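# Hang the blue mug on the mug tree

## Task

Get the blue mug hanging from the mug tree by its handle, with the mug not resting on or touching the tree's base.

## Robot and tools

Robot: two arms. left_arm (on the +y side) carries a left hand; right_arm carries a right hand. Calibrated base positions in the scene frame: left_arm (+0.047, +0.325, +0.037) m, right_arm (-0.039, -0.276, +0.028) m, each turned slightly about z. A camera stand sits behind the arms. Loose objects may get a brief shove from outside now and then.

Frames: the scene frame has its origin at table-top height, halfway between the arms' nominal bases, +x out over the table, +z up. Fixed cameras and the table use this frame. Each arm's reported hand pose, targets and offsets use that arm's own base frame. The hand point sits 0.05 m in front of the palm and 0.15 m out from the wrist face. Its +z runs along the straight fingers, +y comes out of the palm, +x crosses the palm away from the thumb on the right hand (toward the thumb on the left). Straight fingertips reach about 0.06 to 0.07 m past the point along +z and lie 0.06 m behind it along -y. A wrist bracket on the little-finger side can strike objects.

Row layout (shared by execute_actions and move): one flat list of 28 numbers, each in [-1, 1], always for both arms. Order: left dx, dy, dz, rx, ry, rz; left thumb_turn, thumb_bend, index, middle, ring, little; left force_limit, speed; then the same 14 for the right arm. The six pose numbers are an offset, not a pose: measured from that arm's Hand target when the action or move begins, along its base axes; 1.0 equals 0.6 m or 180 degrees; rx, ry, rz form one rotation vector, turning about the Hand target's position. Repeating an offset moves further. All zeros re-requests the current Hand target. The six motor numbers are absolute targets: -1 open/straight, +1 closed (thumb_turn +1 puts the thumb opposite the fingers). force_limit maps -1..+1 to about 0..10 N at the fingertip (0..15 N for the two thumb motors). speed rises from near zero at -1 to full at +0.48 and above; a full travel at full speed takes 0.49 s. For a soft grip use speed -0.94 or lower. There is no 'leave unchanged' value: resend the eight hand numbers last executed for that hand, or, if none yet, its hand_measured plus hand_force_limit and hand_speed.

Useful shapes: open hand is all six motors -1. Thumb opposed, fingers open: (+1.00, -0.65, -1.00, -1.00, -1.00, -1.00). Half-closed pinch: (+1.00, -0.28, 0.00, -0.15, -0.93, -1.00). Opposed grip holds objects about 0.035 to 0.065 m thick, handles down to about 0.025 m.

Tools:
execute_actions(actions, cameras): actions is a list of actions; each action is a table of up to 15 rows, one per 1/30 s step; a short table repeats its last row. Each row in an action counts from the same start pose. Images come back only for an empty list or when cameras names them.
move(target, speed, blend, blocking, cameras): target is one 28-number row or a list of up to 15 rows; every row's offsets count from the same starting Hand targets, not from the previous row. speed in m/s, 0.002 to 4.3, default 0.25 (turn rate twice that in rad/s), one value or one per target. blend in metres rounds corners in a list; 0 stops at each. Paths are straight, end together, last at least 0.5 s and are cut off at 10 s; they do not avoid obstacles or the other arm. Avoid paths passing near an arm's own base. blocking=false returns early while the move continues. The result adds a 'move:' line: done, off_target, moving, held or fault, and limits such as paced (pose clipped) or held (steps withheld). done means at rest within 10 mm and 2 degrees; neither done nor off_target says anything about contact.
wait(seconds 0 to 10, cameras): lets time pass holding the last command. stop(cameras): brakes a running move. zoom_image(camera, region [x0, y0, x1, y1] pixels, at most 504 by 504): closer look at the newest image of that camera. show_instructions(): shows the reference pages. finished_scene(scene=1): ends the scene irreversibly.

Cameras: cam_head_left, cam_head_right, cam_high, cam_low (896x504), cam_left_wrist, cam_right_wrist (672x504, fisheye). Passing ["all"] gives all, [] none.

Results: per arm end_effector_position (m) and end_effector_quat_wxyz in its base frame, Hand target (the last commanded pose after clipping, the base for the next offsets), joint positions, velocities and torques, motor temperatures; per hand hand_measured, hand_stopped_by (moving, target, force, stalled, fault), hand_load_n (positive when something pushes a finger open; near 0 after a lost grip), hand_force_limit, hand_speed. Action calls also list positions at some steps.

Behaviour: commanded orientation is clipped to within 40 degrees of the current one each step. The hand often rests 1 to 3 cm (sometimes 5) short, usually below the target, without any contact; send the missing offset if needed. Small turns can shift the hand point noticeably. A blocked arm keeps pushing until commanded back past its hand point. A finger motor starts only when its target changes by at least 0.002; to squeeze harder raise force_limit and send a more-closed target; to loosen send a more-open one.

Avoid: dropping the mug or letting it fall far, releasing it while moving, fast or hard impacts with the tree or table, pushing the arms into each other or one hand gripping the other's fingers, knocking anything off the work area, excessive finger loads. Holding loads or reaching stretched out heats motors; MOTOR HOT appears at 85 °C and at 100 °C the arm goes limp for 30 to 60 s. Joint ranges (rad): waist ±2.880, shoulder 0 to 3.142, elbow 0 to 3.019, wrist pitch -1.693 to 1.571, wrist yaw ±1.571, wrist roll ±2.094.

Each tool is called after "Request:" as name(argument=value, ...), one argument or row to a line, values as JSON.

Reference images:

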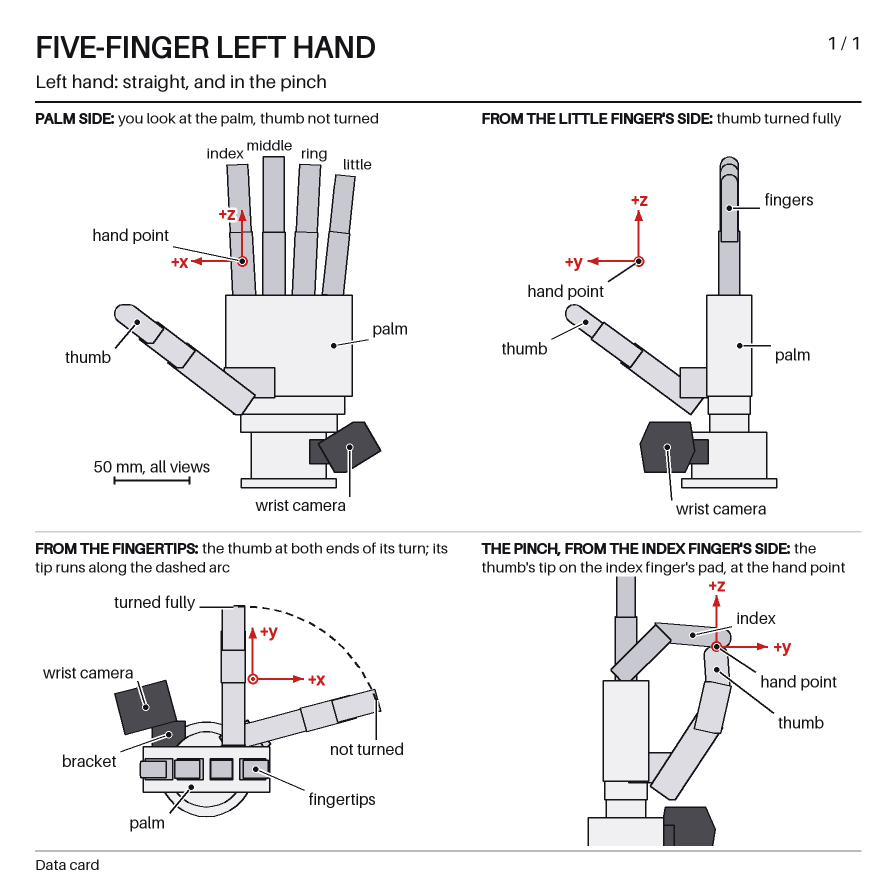

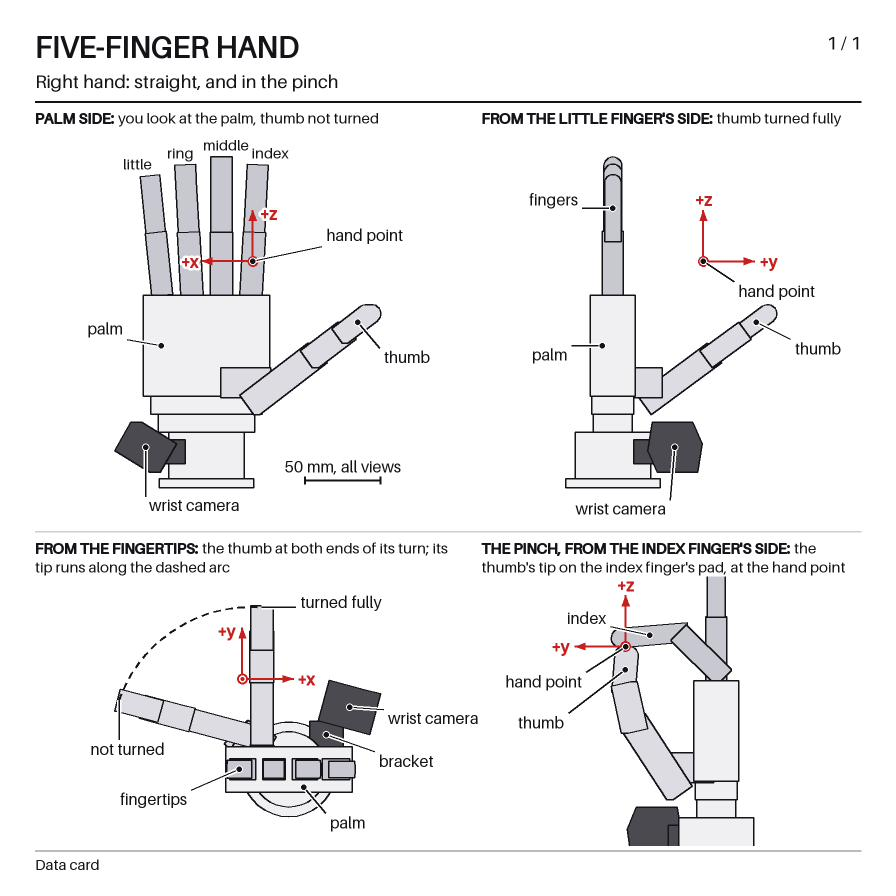

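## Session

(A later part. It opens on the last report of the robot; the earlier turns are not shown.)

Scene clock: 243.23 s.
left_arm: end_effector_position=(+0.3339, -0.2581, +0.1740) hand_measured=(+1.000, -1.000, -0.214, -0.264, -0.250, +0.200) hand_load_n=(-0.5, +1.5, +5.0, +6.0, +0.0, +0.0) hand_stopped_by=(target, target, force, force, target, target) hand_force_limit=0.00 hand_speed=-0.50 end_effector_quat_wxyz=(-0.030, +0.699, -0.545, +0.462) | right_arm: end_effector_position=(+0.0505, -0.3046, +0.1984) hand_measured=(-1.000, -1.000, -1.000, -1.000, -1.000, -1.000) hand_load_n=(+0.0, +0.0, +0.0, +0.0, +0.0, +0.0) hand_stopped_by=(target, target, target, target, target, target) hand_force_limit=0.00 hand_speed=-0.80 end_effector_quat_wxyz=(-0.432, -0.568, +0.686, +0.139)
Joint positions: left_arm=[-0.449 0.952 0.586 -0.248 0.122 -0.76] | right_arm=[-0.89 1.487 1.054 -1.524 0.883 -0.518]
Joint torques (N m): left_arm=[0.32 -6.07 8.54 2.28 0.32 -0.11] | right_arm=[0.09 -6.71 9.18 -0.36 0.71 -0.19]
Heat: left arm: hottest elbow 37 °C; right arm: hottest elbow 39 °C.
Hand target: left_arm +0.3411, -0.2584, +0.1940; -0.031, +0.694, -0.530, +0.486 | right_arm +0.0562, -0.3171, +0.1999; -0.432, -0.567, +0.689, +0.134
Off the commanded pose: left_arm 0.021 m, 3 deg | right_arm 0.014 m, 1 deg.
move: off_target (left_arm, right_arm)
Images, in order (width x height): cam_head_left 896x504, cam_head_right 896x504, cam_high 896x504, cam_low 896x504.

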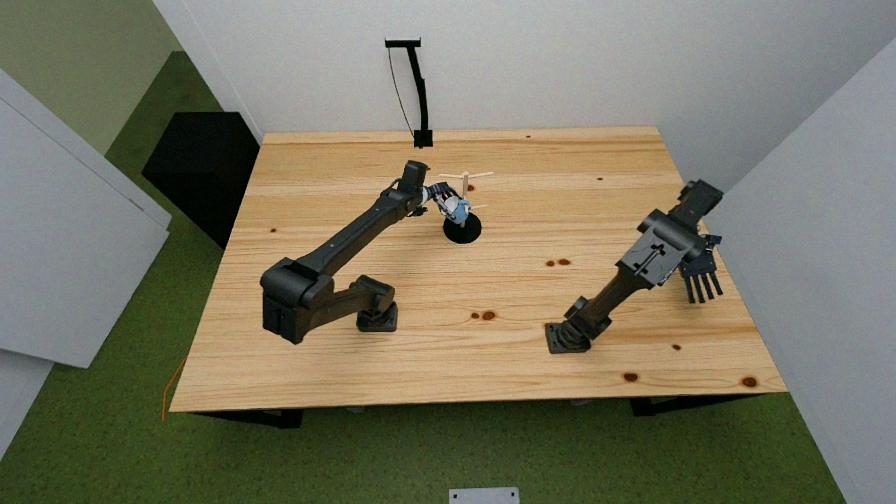

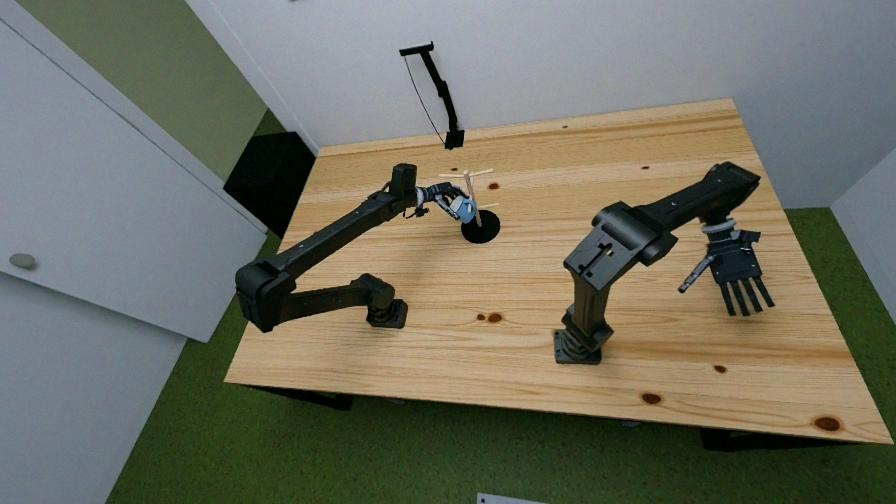

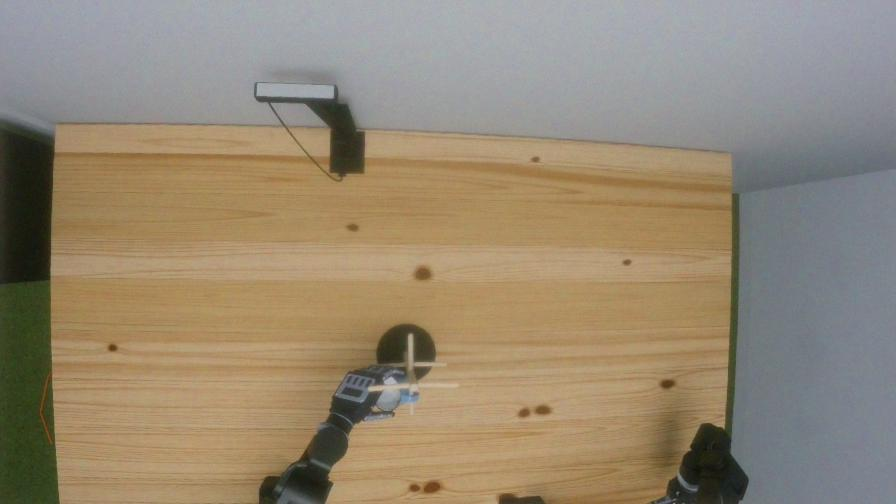

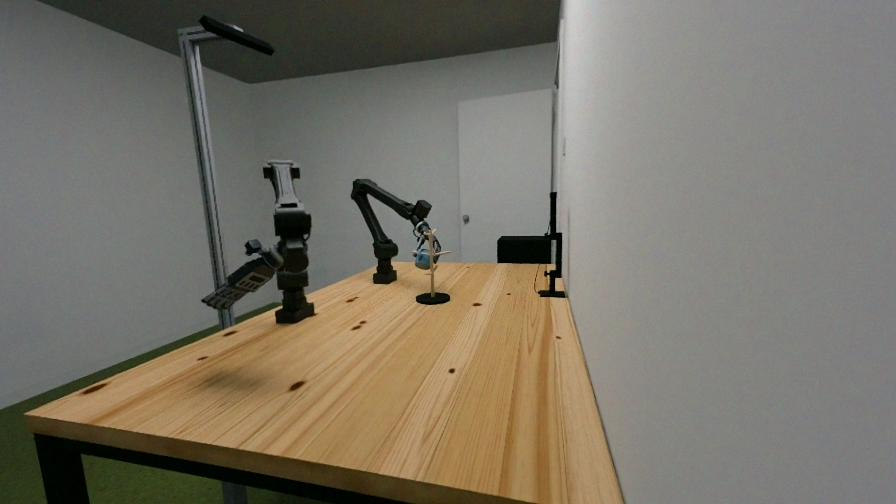

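Request:
move(
  target=[-0.015, -0.015, -0.025, -0.1111, 0, 0, 1, -1, 0.1, 0.1, -0.25, 0.2, 0, -0.5, 0, 0, 0, 0, 0, 0, -1, -1, -1, -1, -1, -1, 0, -0.8],
  speed=0.07,
  cameras=["cam_head_left", "cam_head_right", "cam_high", "cam_low"],
)

Scene clock: 255.57 s.
left_arm: end_effector_position=(+0.3236, -0.2666, +0.1672) hand_measured=(+1.000, -1.000, -0.214, -0.264, -0.250, +0.200) hand_load_n=(-1.5, +1.5, +4.0, +6.5, +0.0, +0.0) hand_stopped_by=(target, target, force, force, target, target) hand_force_limit=0.00 hand_speed=-0.50 end_effector_quat_wxyz=(+0.086, +0.692, -0.450, +0.557) | right_arm: end_effector_position=(+0.0505, -0.3046, +0.1984) hand_measured=(-1.000, -1.000, -1.000, -1.000, -1.000, -1.000) hand_load_n=(+0.0, +0.0, +0.0, +0.0, +0.0, +0.0) hand_stopped_by=(target, target, target, target, target, target) hand_force_limit=0.00 hand_speed=-0.80 end_effector_quat_wxyz=(-0.432, -0.568, +0.686, +0.139)
Joint positions: left_arm=[-0.385 0.993 0.374 0.226 0.32 -1.018] | right_arm=[-0.89 1.487 1.054 -1.524 0.883 -0.518]
Joint torques (N m): left_arm=[0.26 -2.96 7.97 2.55 0.39 -0.21] | right_arm=[0.26 -6.65 9.26 -0.39 0.71 -0.18]
Heat: left arm: hottest elbow 37 °C; right arm: hottest elbow 39 °C.
Hand target: left_arm +0.3321, -0.2674, +0.1788; +0.090, +0.689, -0.438, +0.570 | right_arm +0.0562, -0.3171, +0.1999; -0.432, -0.567, +0.689, +0.134
Off the commanded pose: left_arm 0.015 m, 2 deg | right_arm 0.014 m, 1 deg.
move: off_target (left_arm, right_arm)
Images, in order (width x height): cam_head_left 896x504, cam_head_right 896x504, cam_high 896x504, cam_low 896x504.

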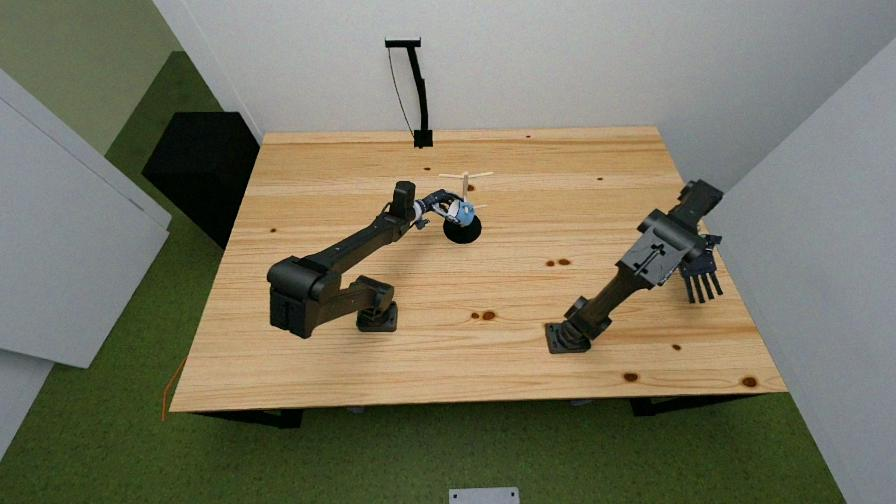

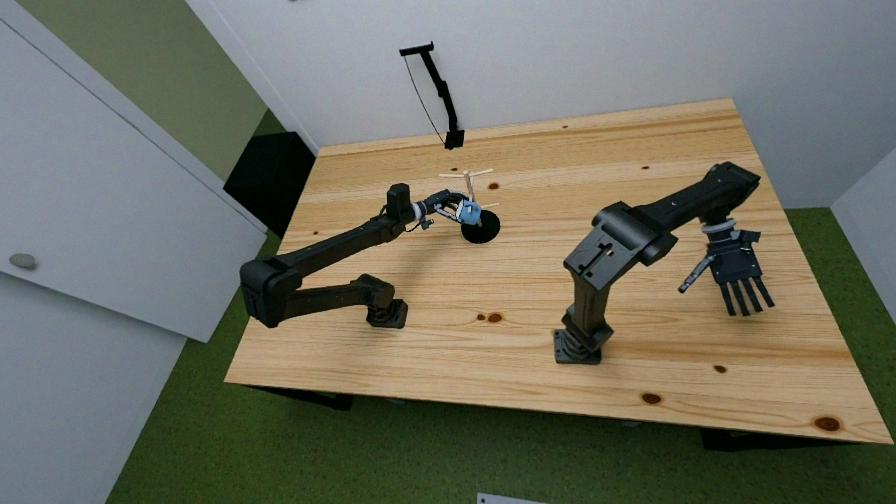

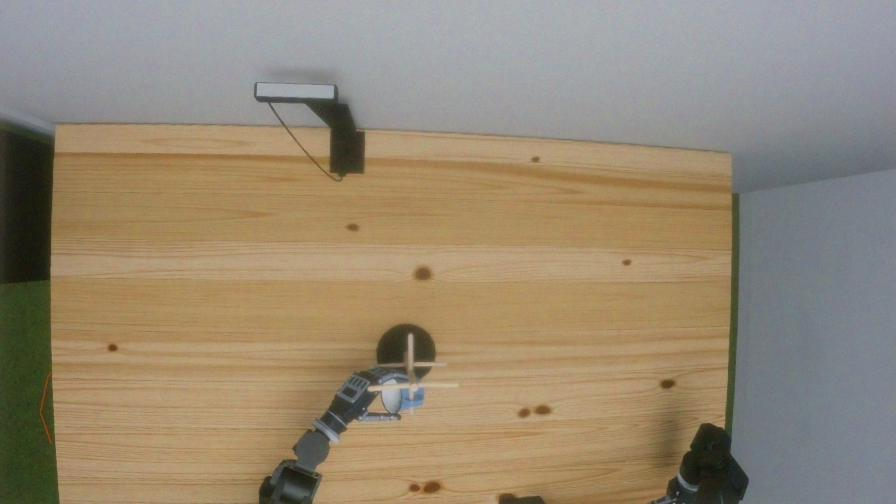

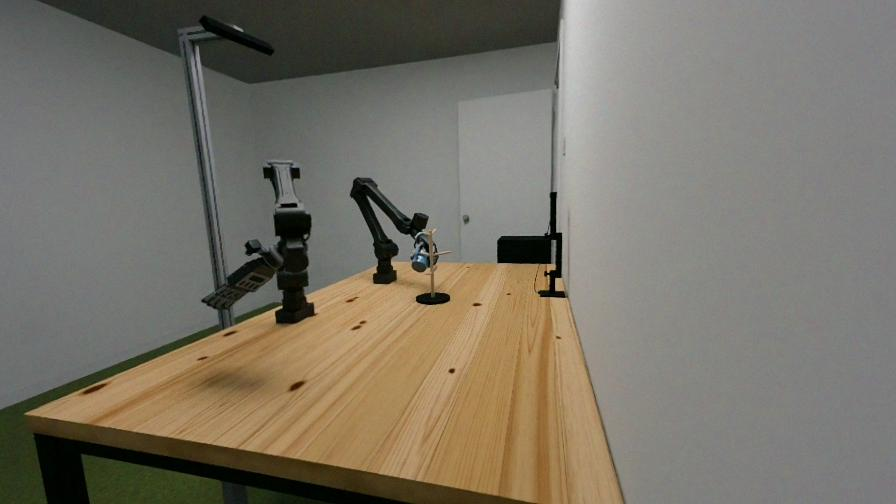

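Request:
zoom_image(
  camera="cam_head_left",
  region=[430, 170, 500, 220],
)

Request:
zoom_image(
  camera="cam_head_right",
  region=[430, 170, 500, 220],
)

Request:
zoom_image(
  camera="cam_high",
  region=[360, 350, 460, 430],
)

Request:
zoom_image(
  camera="cam_low",
  region=[395, 215, 465, 265],
)

Scaled by 7.200 from the camera's 896x504 image, which has a finer 1280x720 frame.

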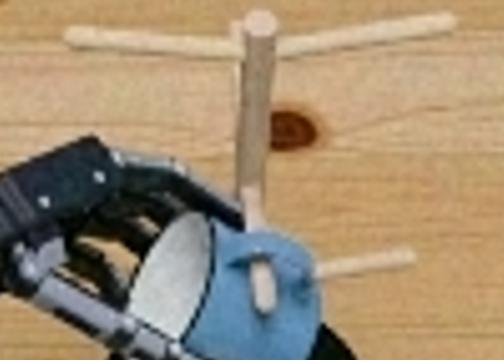

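Scaled by 7.200 from the camera's 896x504 image, which has a finer 1280x720 frame.

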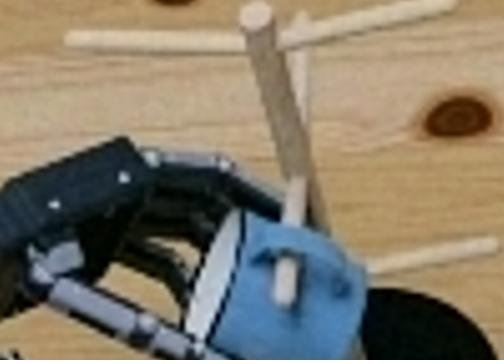

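Scaled by 5.040 from the camera's 896x504 image, which has a finer 1280x720 frame.

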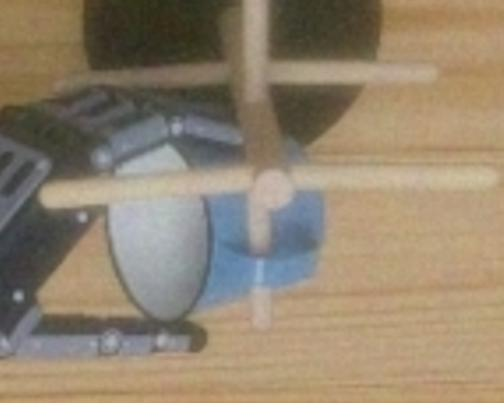

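Scaled by 7.200 from the camera's 896x504 image, which has a finer 1280x720 frame.

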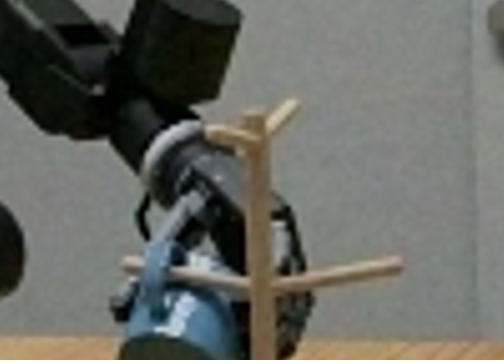

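Request:
zoom_image(
  camera="cam_low",
  region=[410, 225, 460, 261],
)

Request:
move(
  target=[-0.006, 0, -0.0083, 0, 0, 0, 1, -1, 0.1, 0.1, -0.25, 0.2, 0, -0.5, 0, 0, 0, 0, 0, 0, -1, -1, -1, -1, -1, -1, 0, -0.8],
  speed=0.04,
  cameras=["cam_head_left", "cam_head_right", "cam_high", "cam_low", "cam_left_wrist"],
)

Scaled by 10.080 from the camera's 896x504 image, which has a finer 1280x720 frame.

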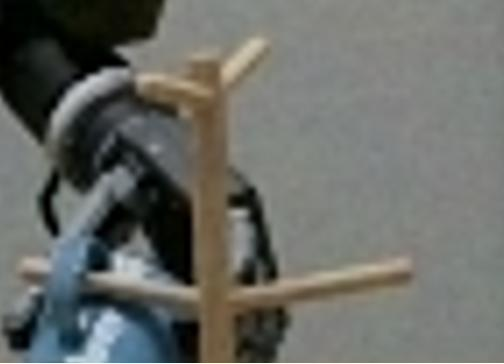

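Scene clock: 267.20 s.
left_arm: end_effector_position=(+0.3223, -0.2662, +0.1663) hand_measured=(+1.000, -1.000, -0.214, -0.264, -0.250, +0.200) hand_load_n=(-0.5, +1.0, +4.0, +6.5, +0.0, +0.0) hand_stopped_by=(target, target, force, force, target, target) hand_force_limit=0.00 hand_speed=-0.50 end_effector_quat_wxyz=(+0.088, +0.691, -0.447, +0.561) | right_arm: end_effector_position=(+0.0505, -0.3046, +0.1984) hand_measured=(-1.000, -1.000, -1.000, -1.000, -1.000, -1.000) hand_load_n=(+0.0, +0.0, +0.0, +0.0, +0.0, +0.0) hand_stopped_by=(target, target, target, target, target, target) hand_force_limit=0.00 hand_speed=-0.80 end_effector_quat_wxyz=(-0.432, -0.568, +0.686, +0.139)
Joint positions: left_arm=[-0.385 0.994 0.363 0.248 0.32 -1.026] | right_arm=[-0.89 1.487 1.054 -1.524 0.883 -0.518]
Joint torques (N m): left_arm=[-0.21 -2.84 7.62 2.3 0.17 -0.14] | right_arm=[0.26 -6.65 9.24 -0.46 0.7 -0.18]
Heat: left arm: hottest elbow 37 °C; right arm: hottest elbow 40 °C.
Hand target: left_arm +0.3285, -0.2674, +0.1739; +0.090, +0.689, -0.438, +0.571 | right_arm +0.0562, -0.3171, +0.1999; -0.432, -0.567, +0.689, +0.134
Off the commanded pose: left_arm 0.010 m, 2 deg | right_arm 0.014 m, 1 deg.
move: off_target (right_arm)
Images, in order (width x height): cam_head_left 896x504, cam_head_right 896x504, cam_high 896x504, cam_low 896x504, cam_left_wrist 672x504.

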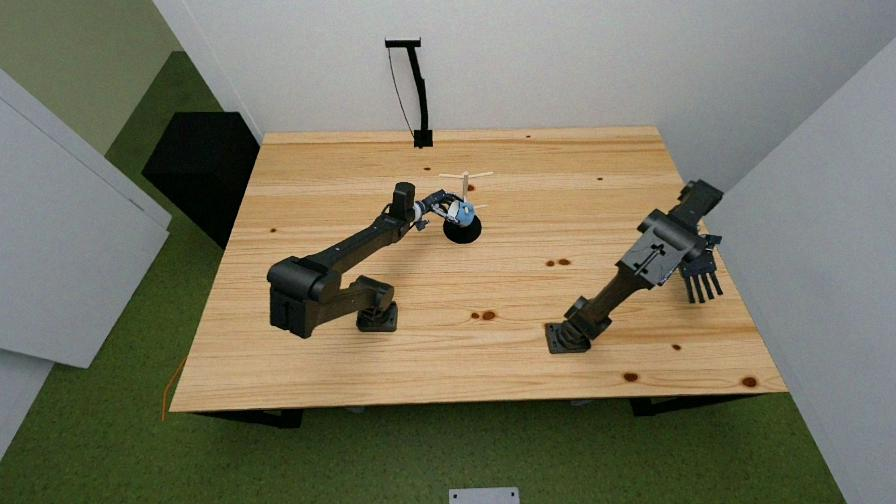

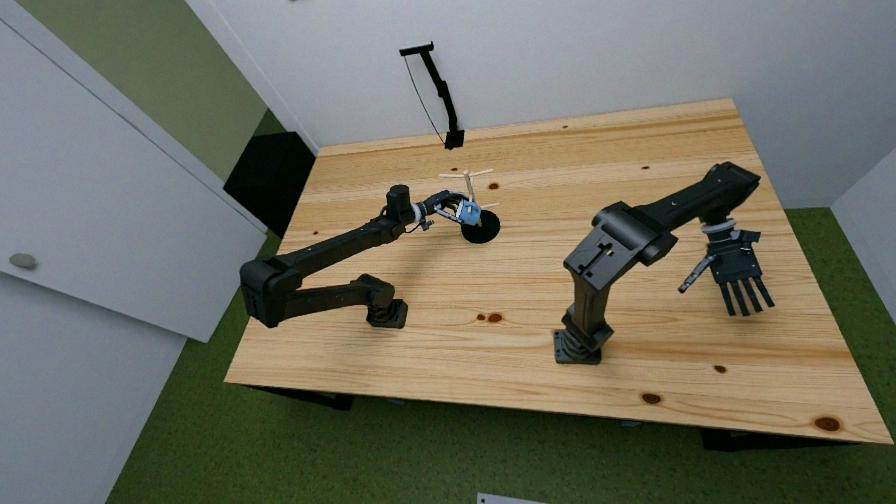

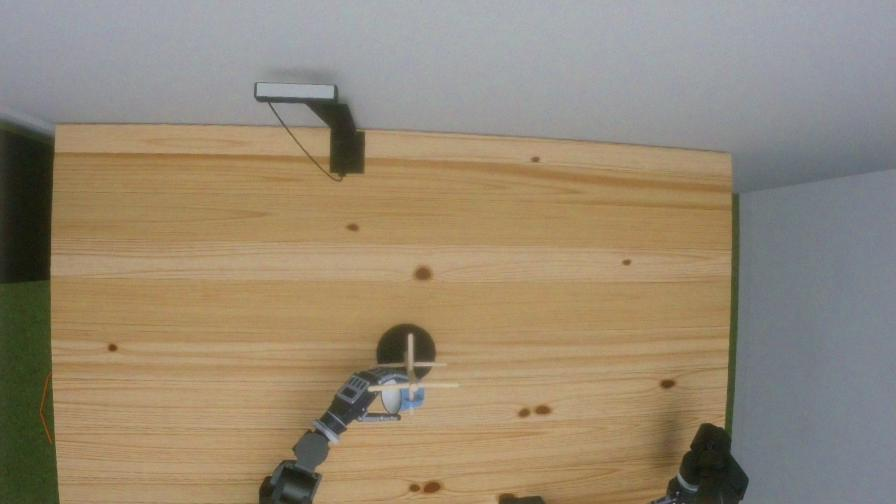

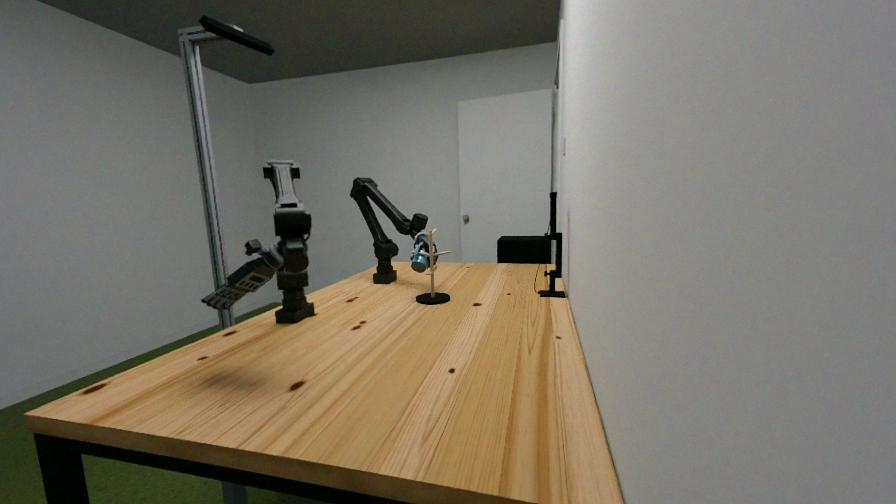

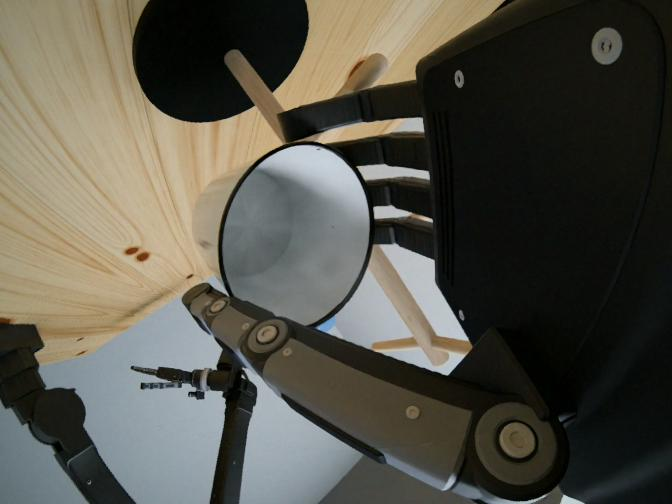

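Request:
zoom_image(
  camera="cam_low",
  region=[405, 225, 455, 275],
)

Request:
zoom_image(
  camera="cam_left_wrist",
  region=[180, 20, 460, 380],
)

Request:
zoom_image(
  camera="cam_high",
  region=[370, 355, 450, 425],
)

Request:
zoom_image(
  camera="cam_head_right",
  region=[440, 180, 500, 225],
)

Request:
zoom_image(
  camera="cam_head_left",
  region=[440, 185, 490, 225],
)

Scaled by 10.080 from the camera's 896x504 image, which has a finer 1280x720 frame.

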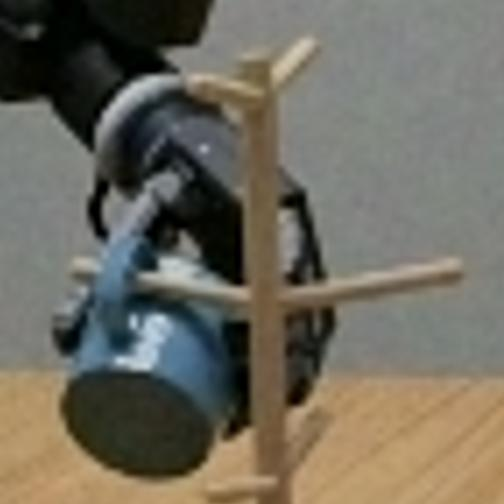

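Scaled by 1.400 from the camera's 672x504 image, which has a finer 960x720 frame.

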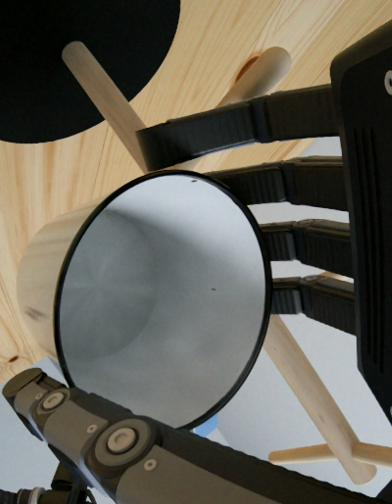

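Scaled by 6.300 from the camera's 896x504 image, which has a finer 1280x720 frame.

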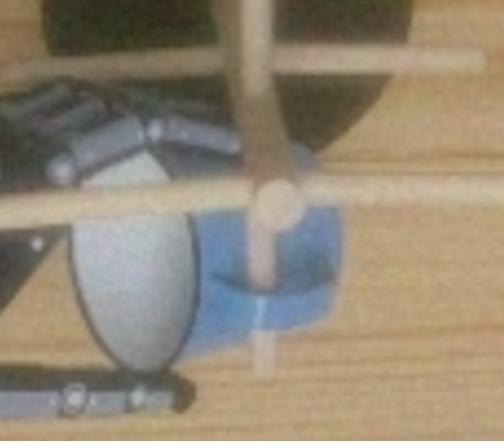

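Scaled by 8.400 from the camera's 896x504 image, which has a finer 1280x720 frame.

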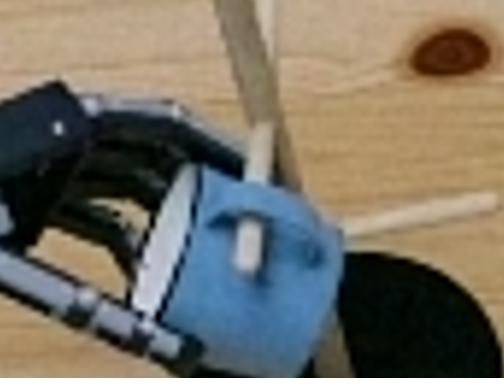

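Scaled by 10.080 from the camera's 896x504 image, which has a finer 1280x720 frame.

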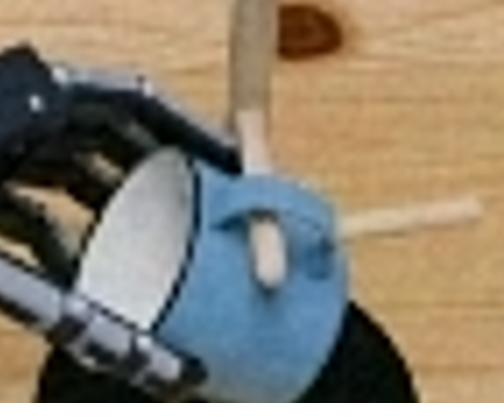

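Request:
move(
  target=[-0.006, 0.003, -0.012, 0, 0, 0, 1, -1, 0.1, 0.1, -0.25, 0.2, 0, -0.5, 0, 0, 0, 0, 0, 0, -1, -1, -1, -1, -1, -1, 0, -0.8],
  speed=0.04,
  cameras=["cam_head_left", "cam_head_right", "cam_high", "cam_low", "cam_left_wrist"],
)

Request:
zoom_image(
  camera="cam_low",
  region=[405, 225, 455, 275],
)

Request:
zoom_image(
  camera="cam_head_left",
  region=[440, 185, 490, 225],
)

Request:
zoom_image(
  camera="cam_high",
  region=[370, 355, 450, 425],
)

Scene clock: 270.97 s.
left_arm: end_effector_position=(+0.3187, -0.2647, +0.1594) hand_measured=(+1.000, -1.000, -0.214, -0.264, -0.250, +0.200) hand_load_n=(-0.5, +1.5, +4.5, +6.5, +0.0, +0.0) hand_stopped_by=(target, target, force, force, target, target) hand_force_limit=0.00 hand_speed=-0.50 end_effector_quat_wxyz=(+0.088, +0.691, -0.447, +0.561) | right_arm: end_effector_position=(+0.0505, -0.3046, +0.1984) hand_measured=(-1.000, -1.000, -1.000, -1.000, -1.000, -1.000) hand_load_n=(+0.0, -0.5, +0.0, -0.5, +0.0, +0.0) hand_stopped_by=(target, target, target, target, target, target) hand_force_limit=0.00 hand_speed=-0.80 end_effector_quat_wxyz=(-0.432, -0.568, +0.686, +0.139)
Joint positions: left_arm=[-0.385 0.999 0.342 0.274 0.32 -1.026] | right_arm=[-0.89 1.487 1.054 -1.524 0.883 -0.518]
Joint torques (N m): left_arm=[-0.15 -2.9 7.5 2.44 0.24 -0.16] | right_arm=[0.21 -6.77 9.29 -0.29 0.72 -0.19]
Heat: left arm: hottest elbow 37 °C; right arm: hottest elbow 40 °C.
Hand target: left_arm +0.3249, -0.2656, +0.1668; +0.090, +0.689, -0.438, +0.571 | right_arm +0.0562, -0.3171, +0.1999; -0.432, -0.567, +0.689, +0.134
Off the commanded pose: left_arm 0.010 m, 2 deg | right_arm 0.014 m, 1 deg.
move: off_target (right_arm)
Images, in order (width x height): cam_head_left 896x504, cam_head_right 896x504, cam_high 896x504, cam_low 896x504, cam_left_wrist 672x504.

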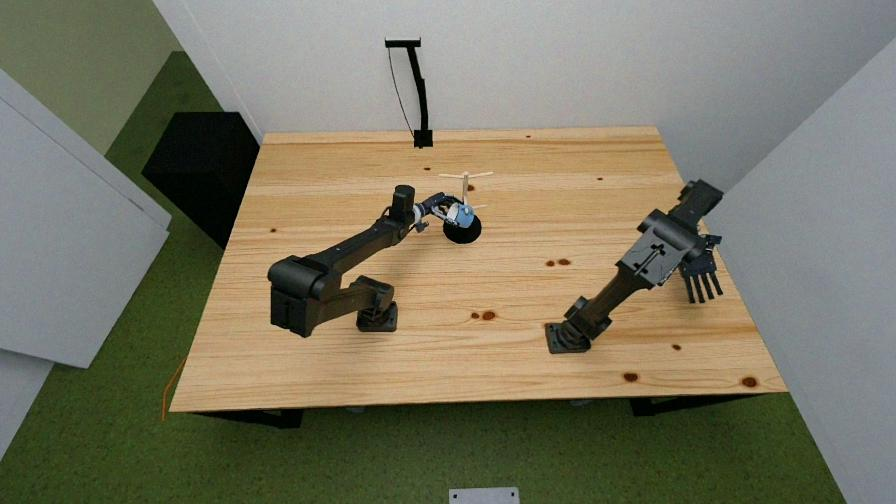

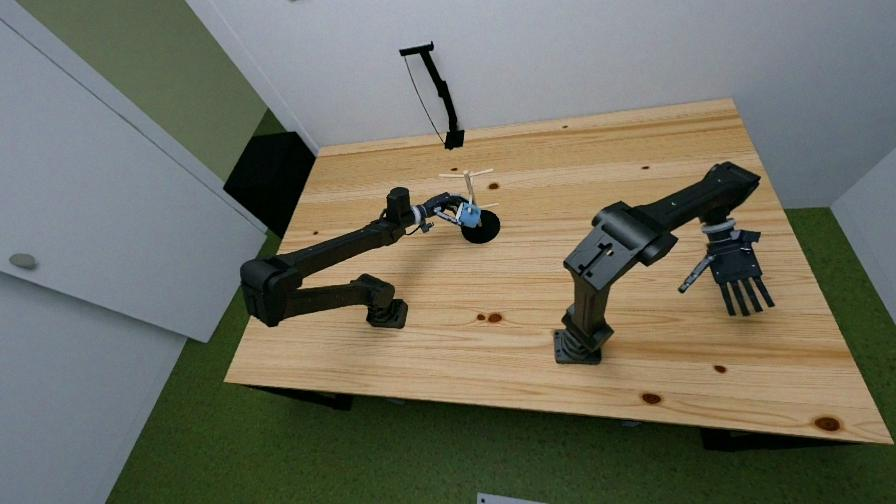

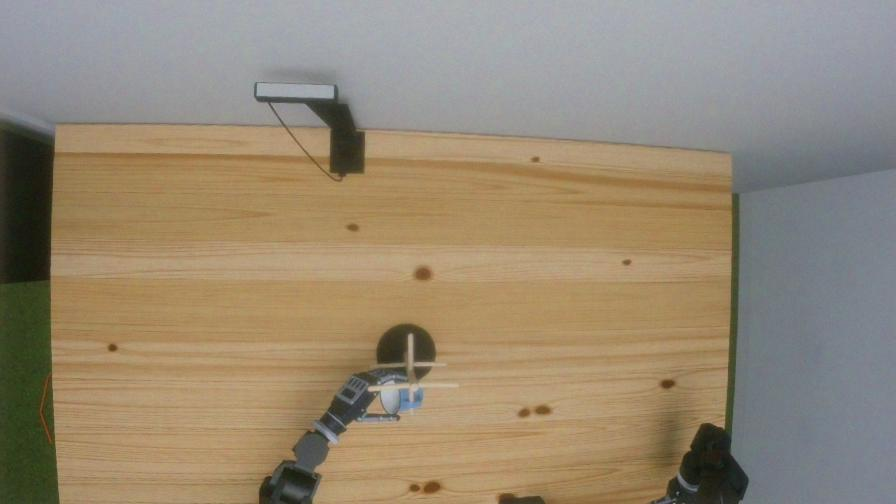

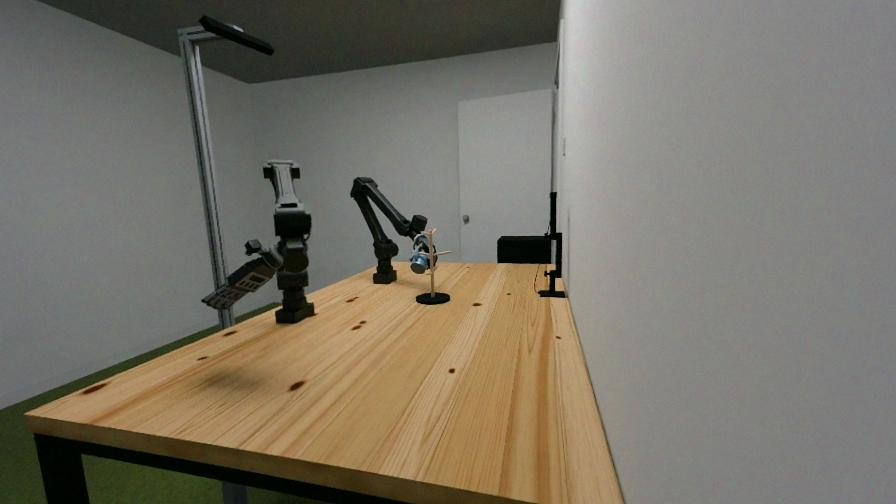

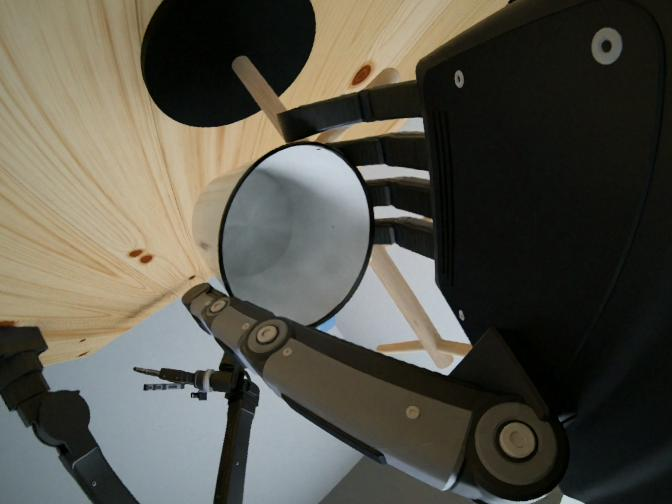

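Scaled by 10.080 from the camera's 896x504 image, which has a finer 1280x720 frame.

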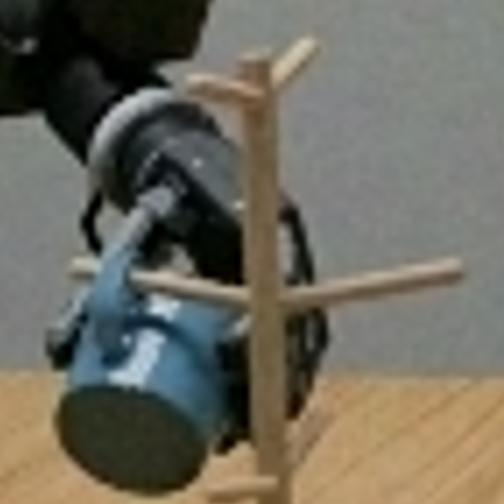

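Scaled by 10.080 from the camera's 896x504 image, which has a finer 1280x720 frame.

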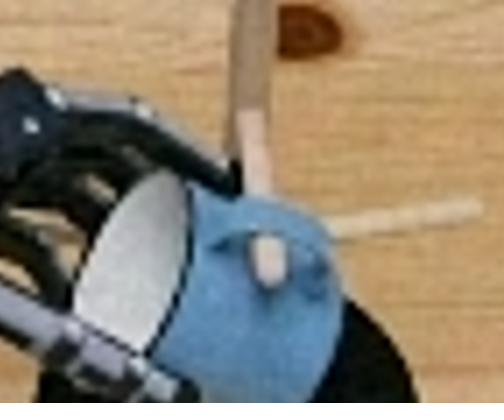

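Scaled by 6.300 from the camera's 896x504 image, which has a finer 1280x720 frame.

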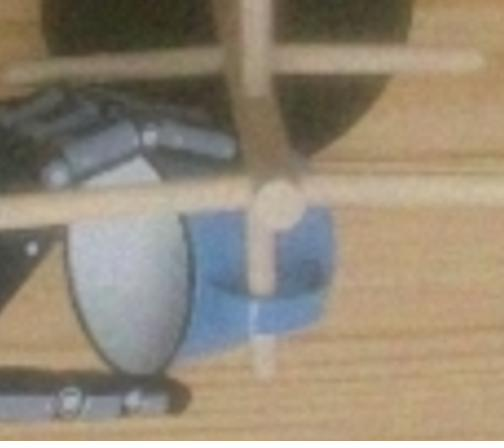

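Request:
move(
  target=[0.004, 0, -0.01, 0, 0, 0, 1, -1, 0.1, 0.1, -0.25, 0.2, 0, -0.5, 0, 0, 0, 0, 0, 0, -1, -1, -1, -1, -1, -1, 0, -0.8],
  speed=0.04,
  cameras=["cam_head_left", "cam_high", "cam_low", "cam_left_wrist"],
)

Request:
zoom_image(
  camera="cam_low",
  region=[405, 225, 455, 275],
)

Request:
zoom_image(
  camera="cam_head_left",
  region=[440, 185, 490, 225],
)

Request:
zoom_image(
  camera="cam_high",
  region=[370, 355, 450, 425],
)

Scene clock: 273.57 s.
left_arm: end_effector_position=(+0.3209, -0.2662, +0.1569) hand_measured=(+1.000, -1.000, -0.214, -0.264, -0.250, +0.200) hand_load_n=(+0.0, +1.5, +4.5, +6.5, +0.0, -0.5) hand_stopped_by=(target, target, force, force, target, target) hand_force_limit=0.00 hand_speed=-0.50 end_effector_quat_wxyz=(+0.091, +0.690, -0.444, +0.564) | right_arm: end_effector_position=(+0.0505, -0.3046, +0.1984) hand_measured=(-1.000, -1.000, -1.000, -1.000, -1.000, -1.000) hand_load_n=(+0.0, +0.0, +0.0, +0.0, +0.0, +0.0) hand_stopped_by=(target, target, target, target, target, target) hand_force_limit=0.00 hand_speed=-0.80 end_effector_quat_wxyz=(-0.432, -0.568, +0.686, +0.139)
Joint positions: left_arm=[-0.385 1.023 0.339 0.309 0.324 -1.034] | right_arm=[-0.89 1.487 1.054 -1.524 0.883 -0.518]
Joint torques (N m): left_arm=[0.09 -2.67 7.28 2.54 0.21 -0.08] | right_arm=[0.03 -6.83 9.22 -0.32 0.71 -0.17]
Heat: left arm: hottest elbow 37 °C; right arm: hottest elbow 40 °C.
Hand target: left_arm +0.3273, -0.2656, +0.1608; +0.090, +0.689, -0.438, +0.571 | right_arm +0.0562, -0.3171, +0.1999; -0.432, -0.567, +0.689, +0.134
Off the commanded pose: left_arm 0.008 m, 1 deg | right_arm 0.014 m, 1 deg.
move: off_target (right_arm)
Images, in order (width x height): cam_head_left 896x504, cam_high 896x504, cam_low 896x504, cam_left_wrist 672x504.

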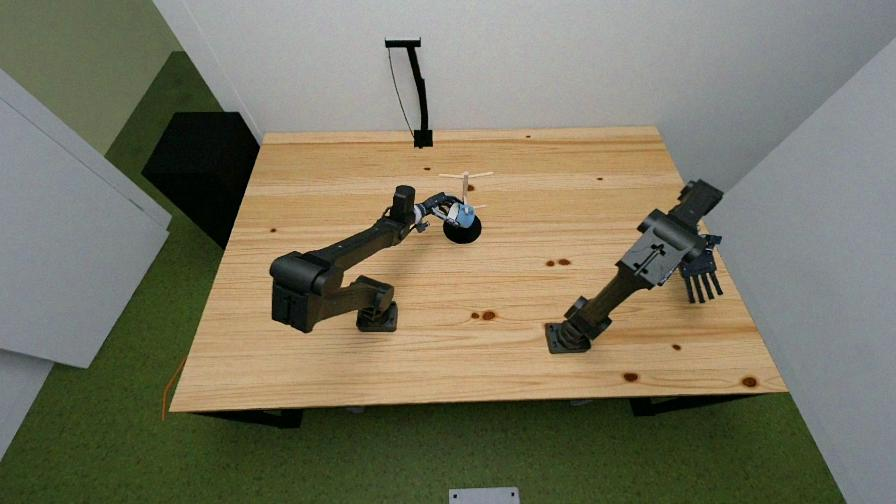

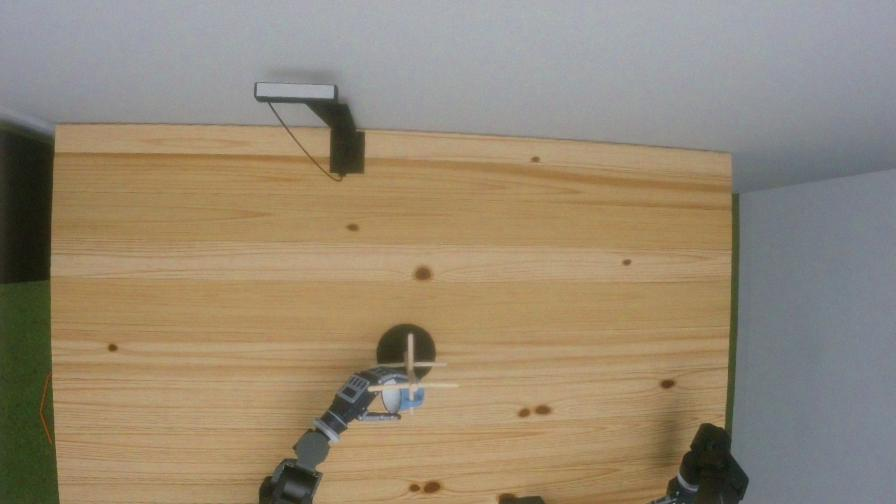

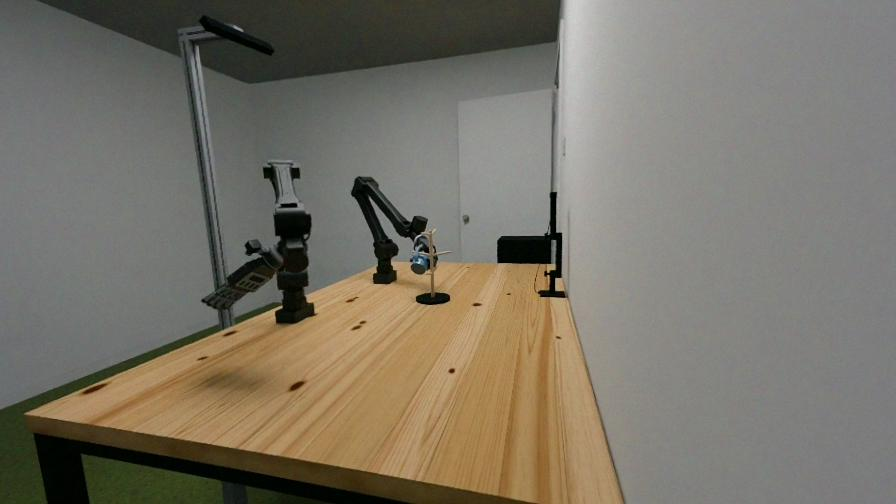

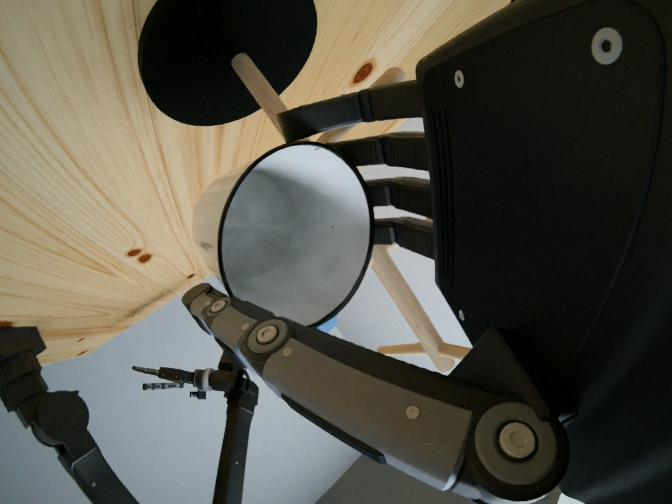

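Scaled by 10.080 from the camera's 896x504 image, which has a finer 1280x720 frame.

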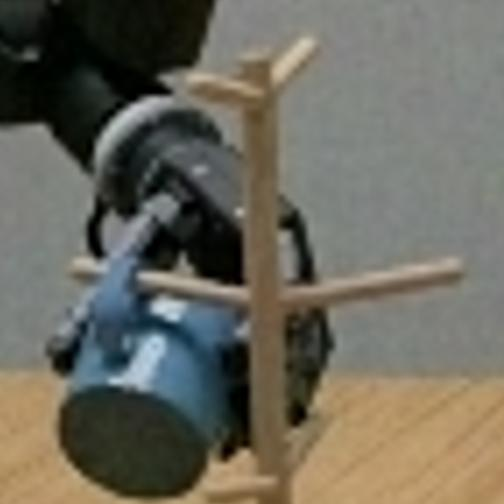

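Scaled by 10.080 from the camera's 896x504 image, which has a finer 1280x720 frame.

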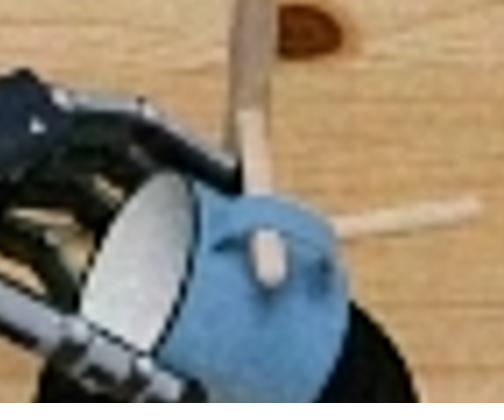

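Scaled by 6.300 from the camera's 896x504 image, which has a finer 1280x720 frame.

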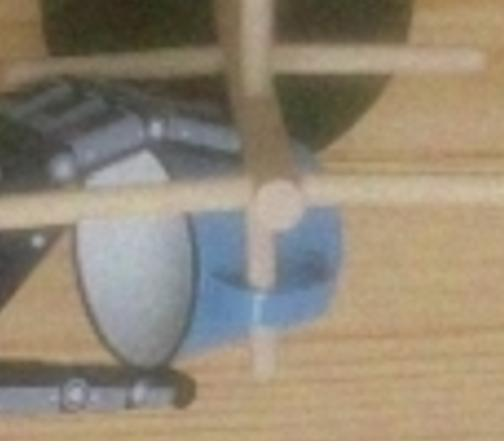

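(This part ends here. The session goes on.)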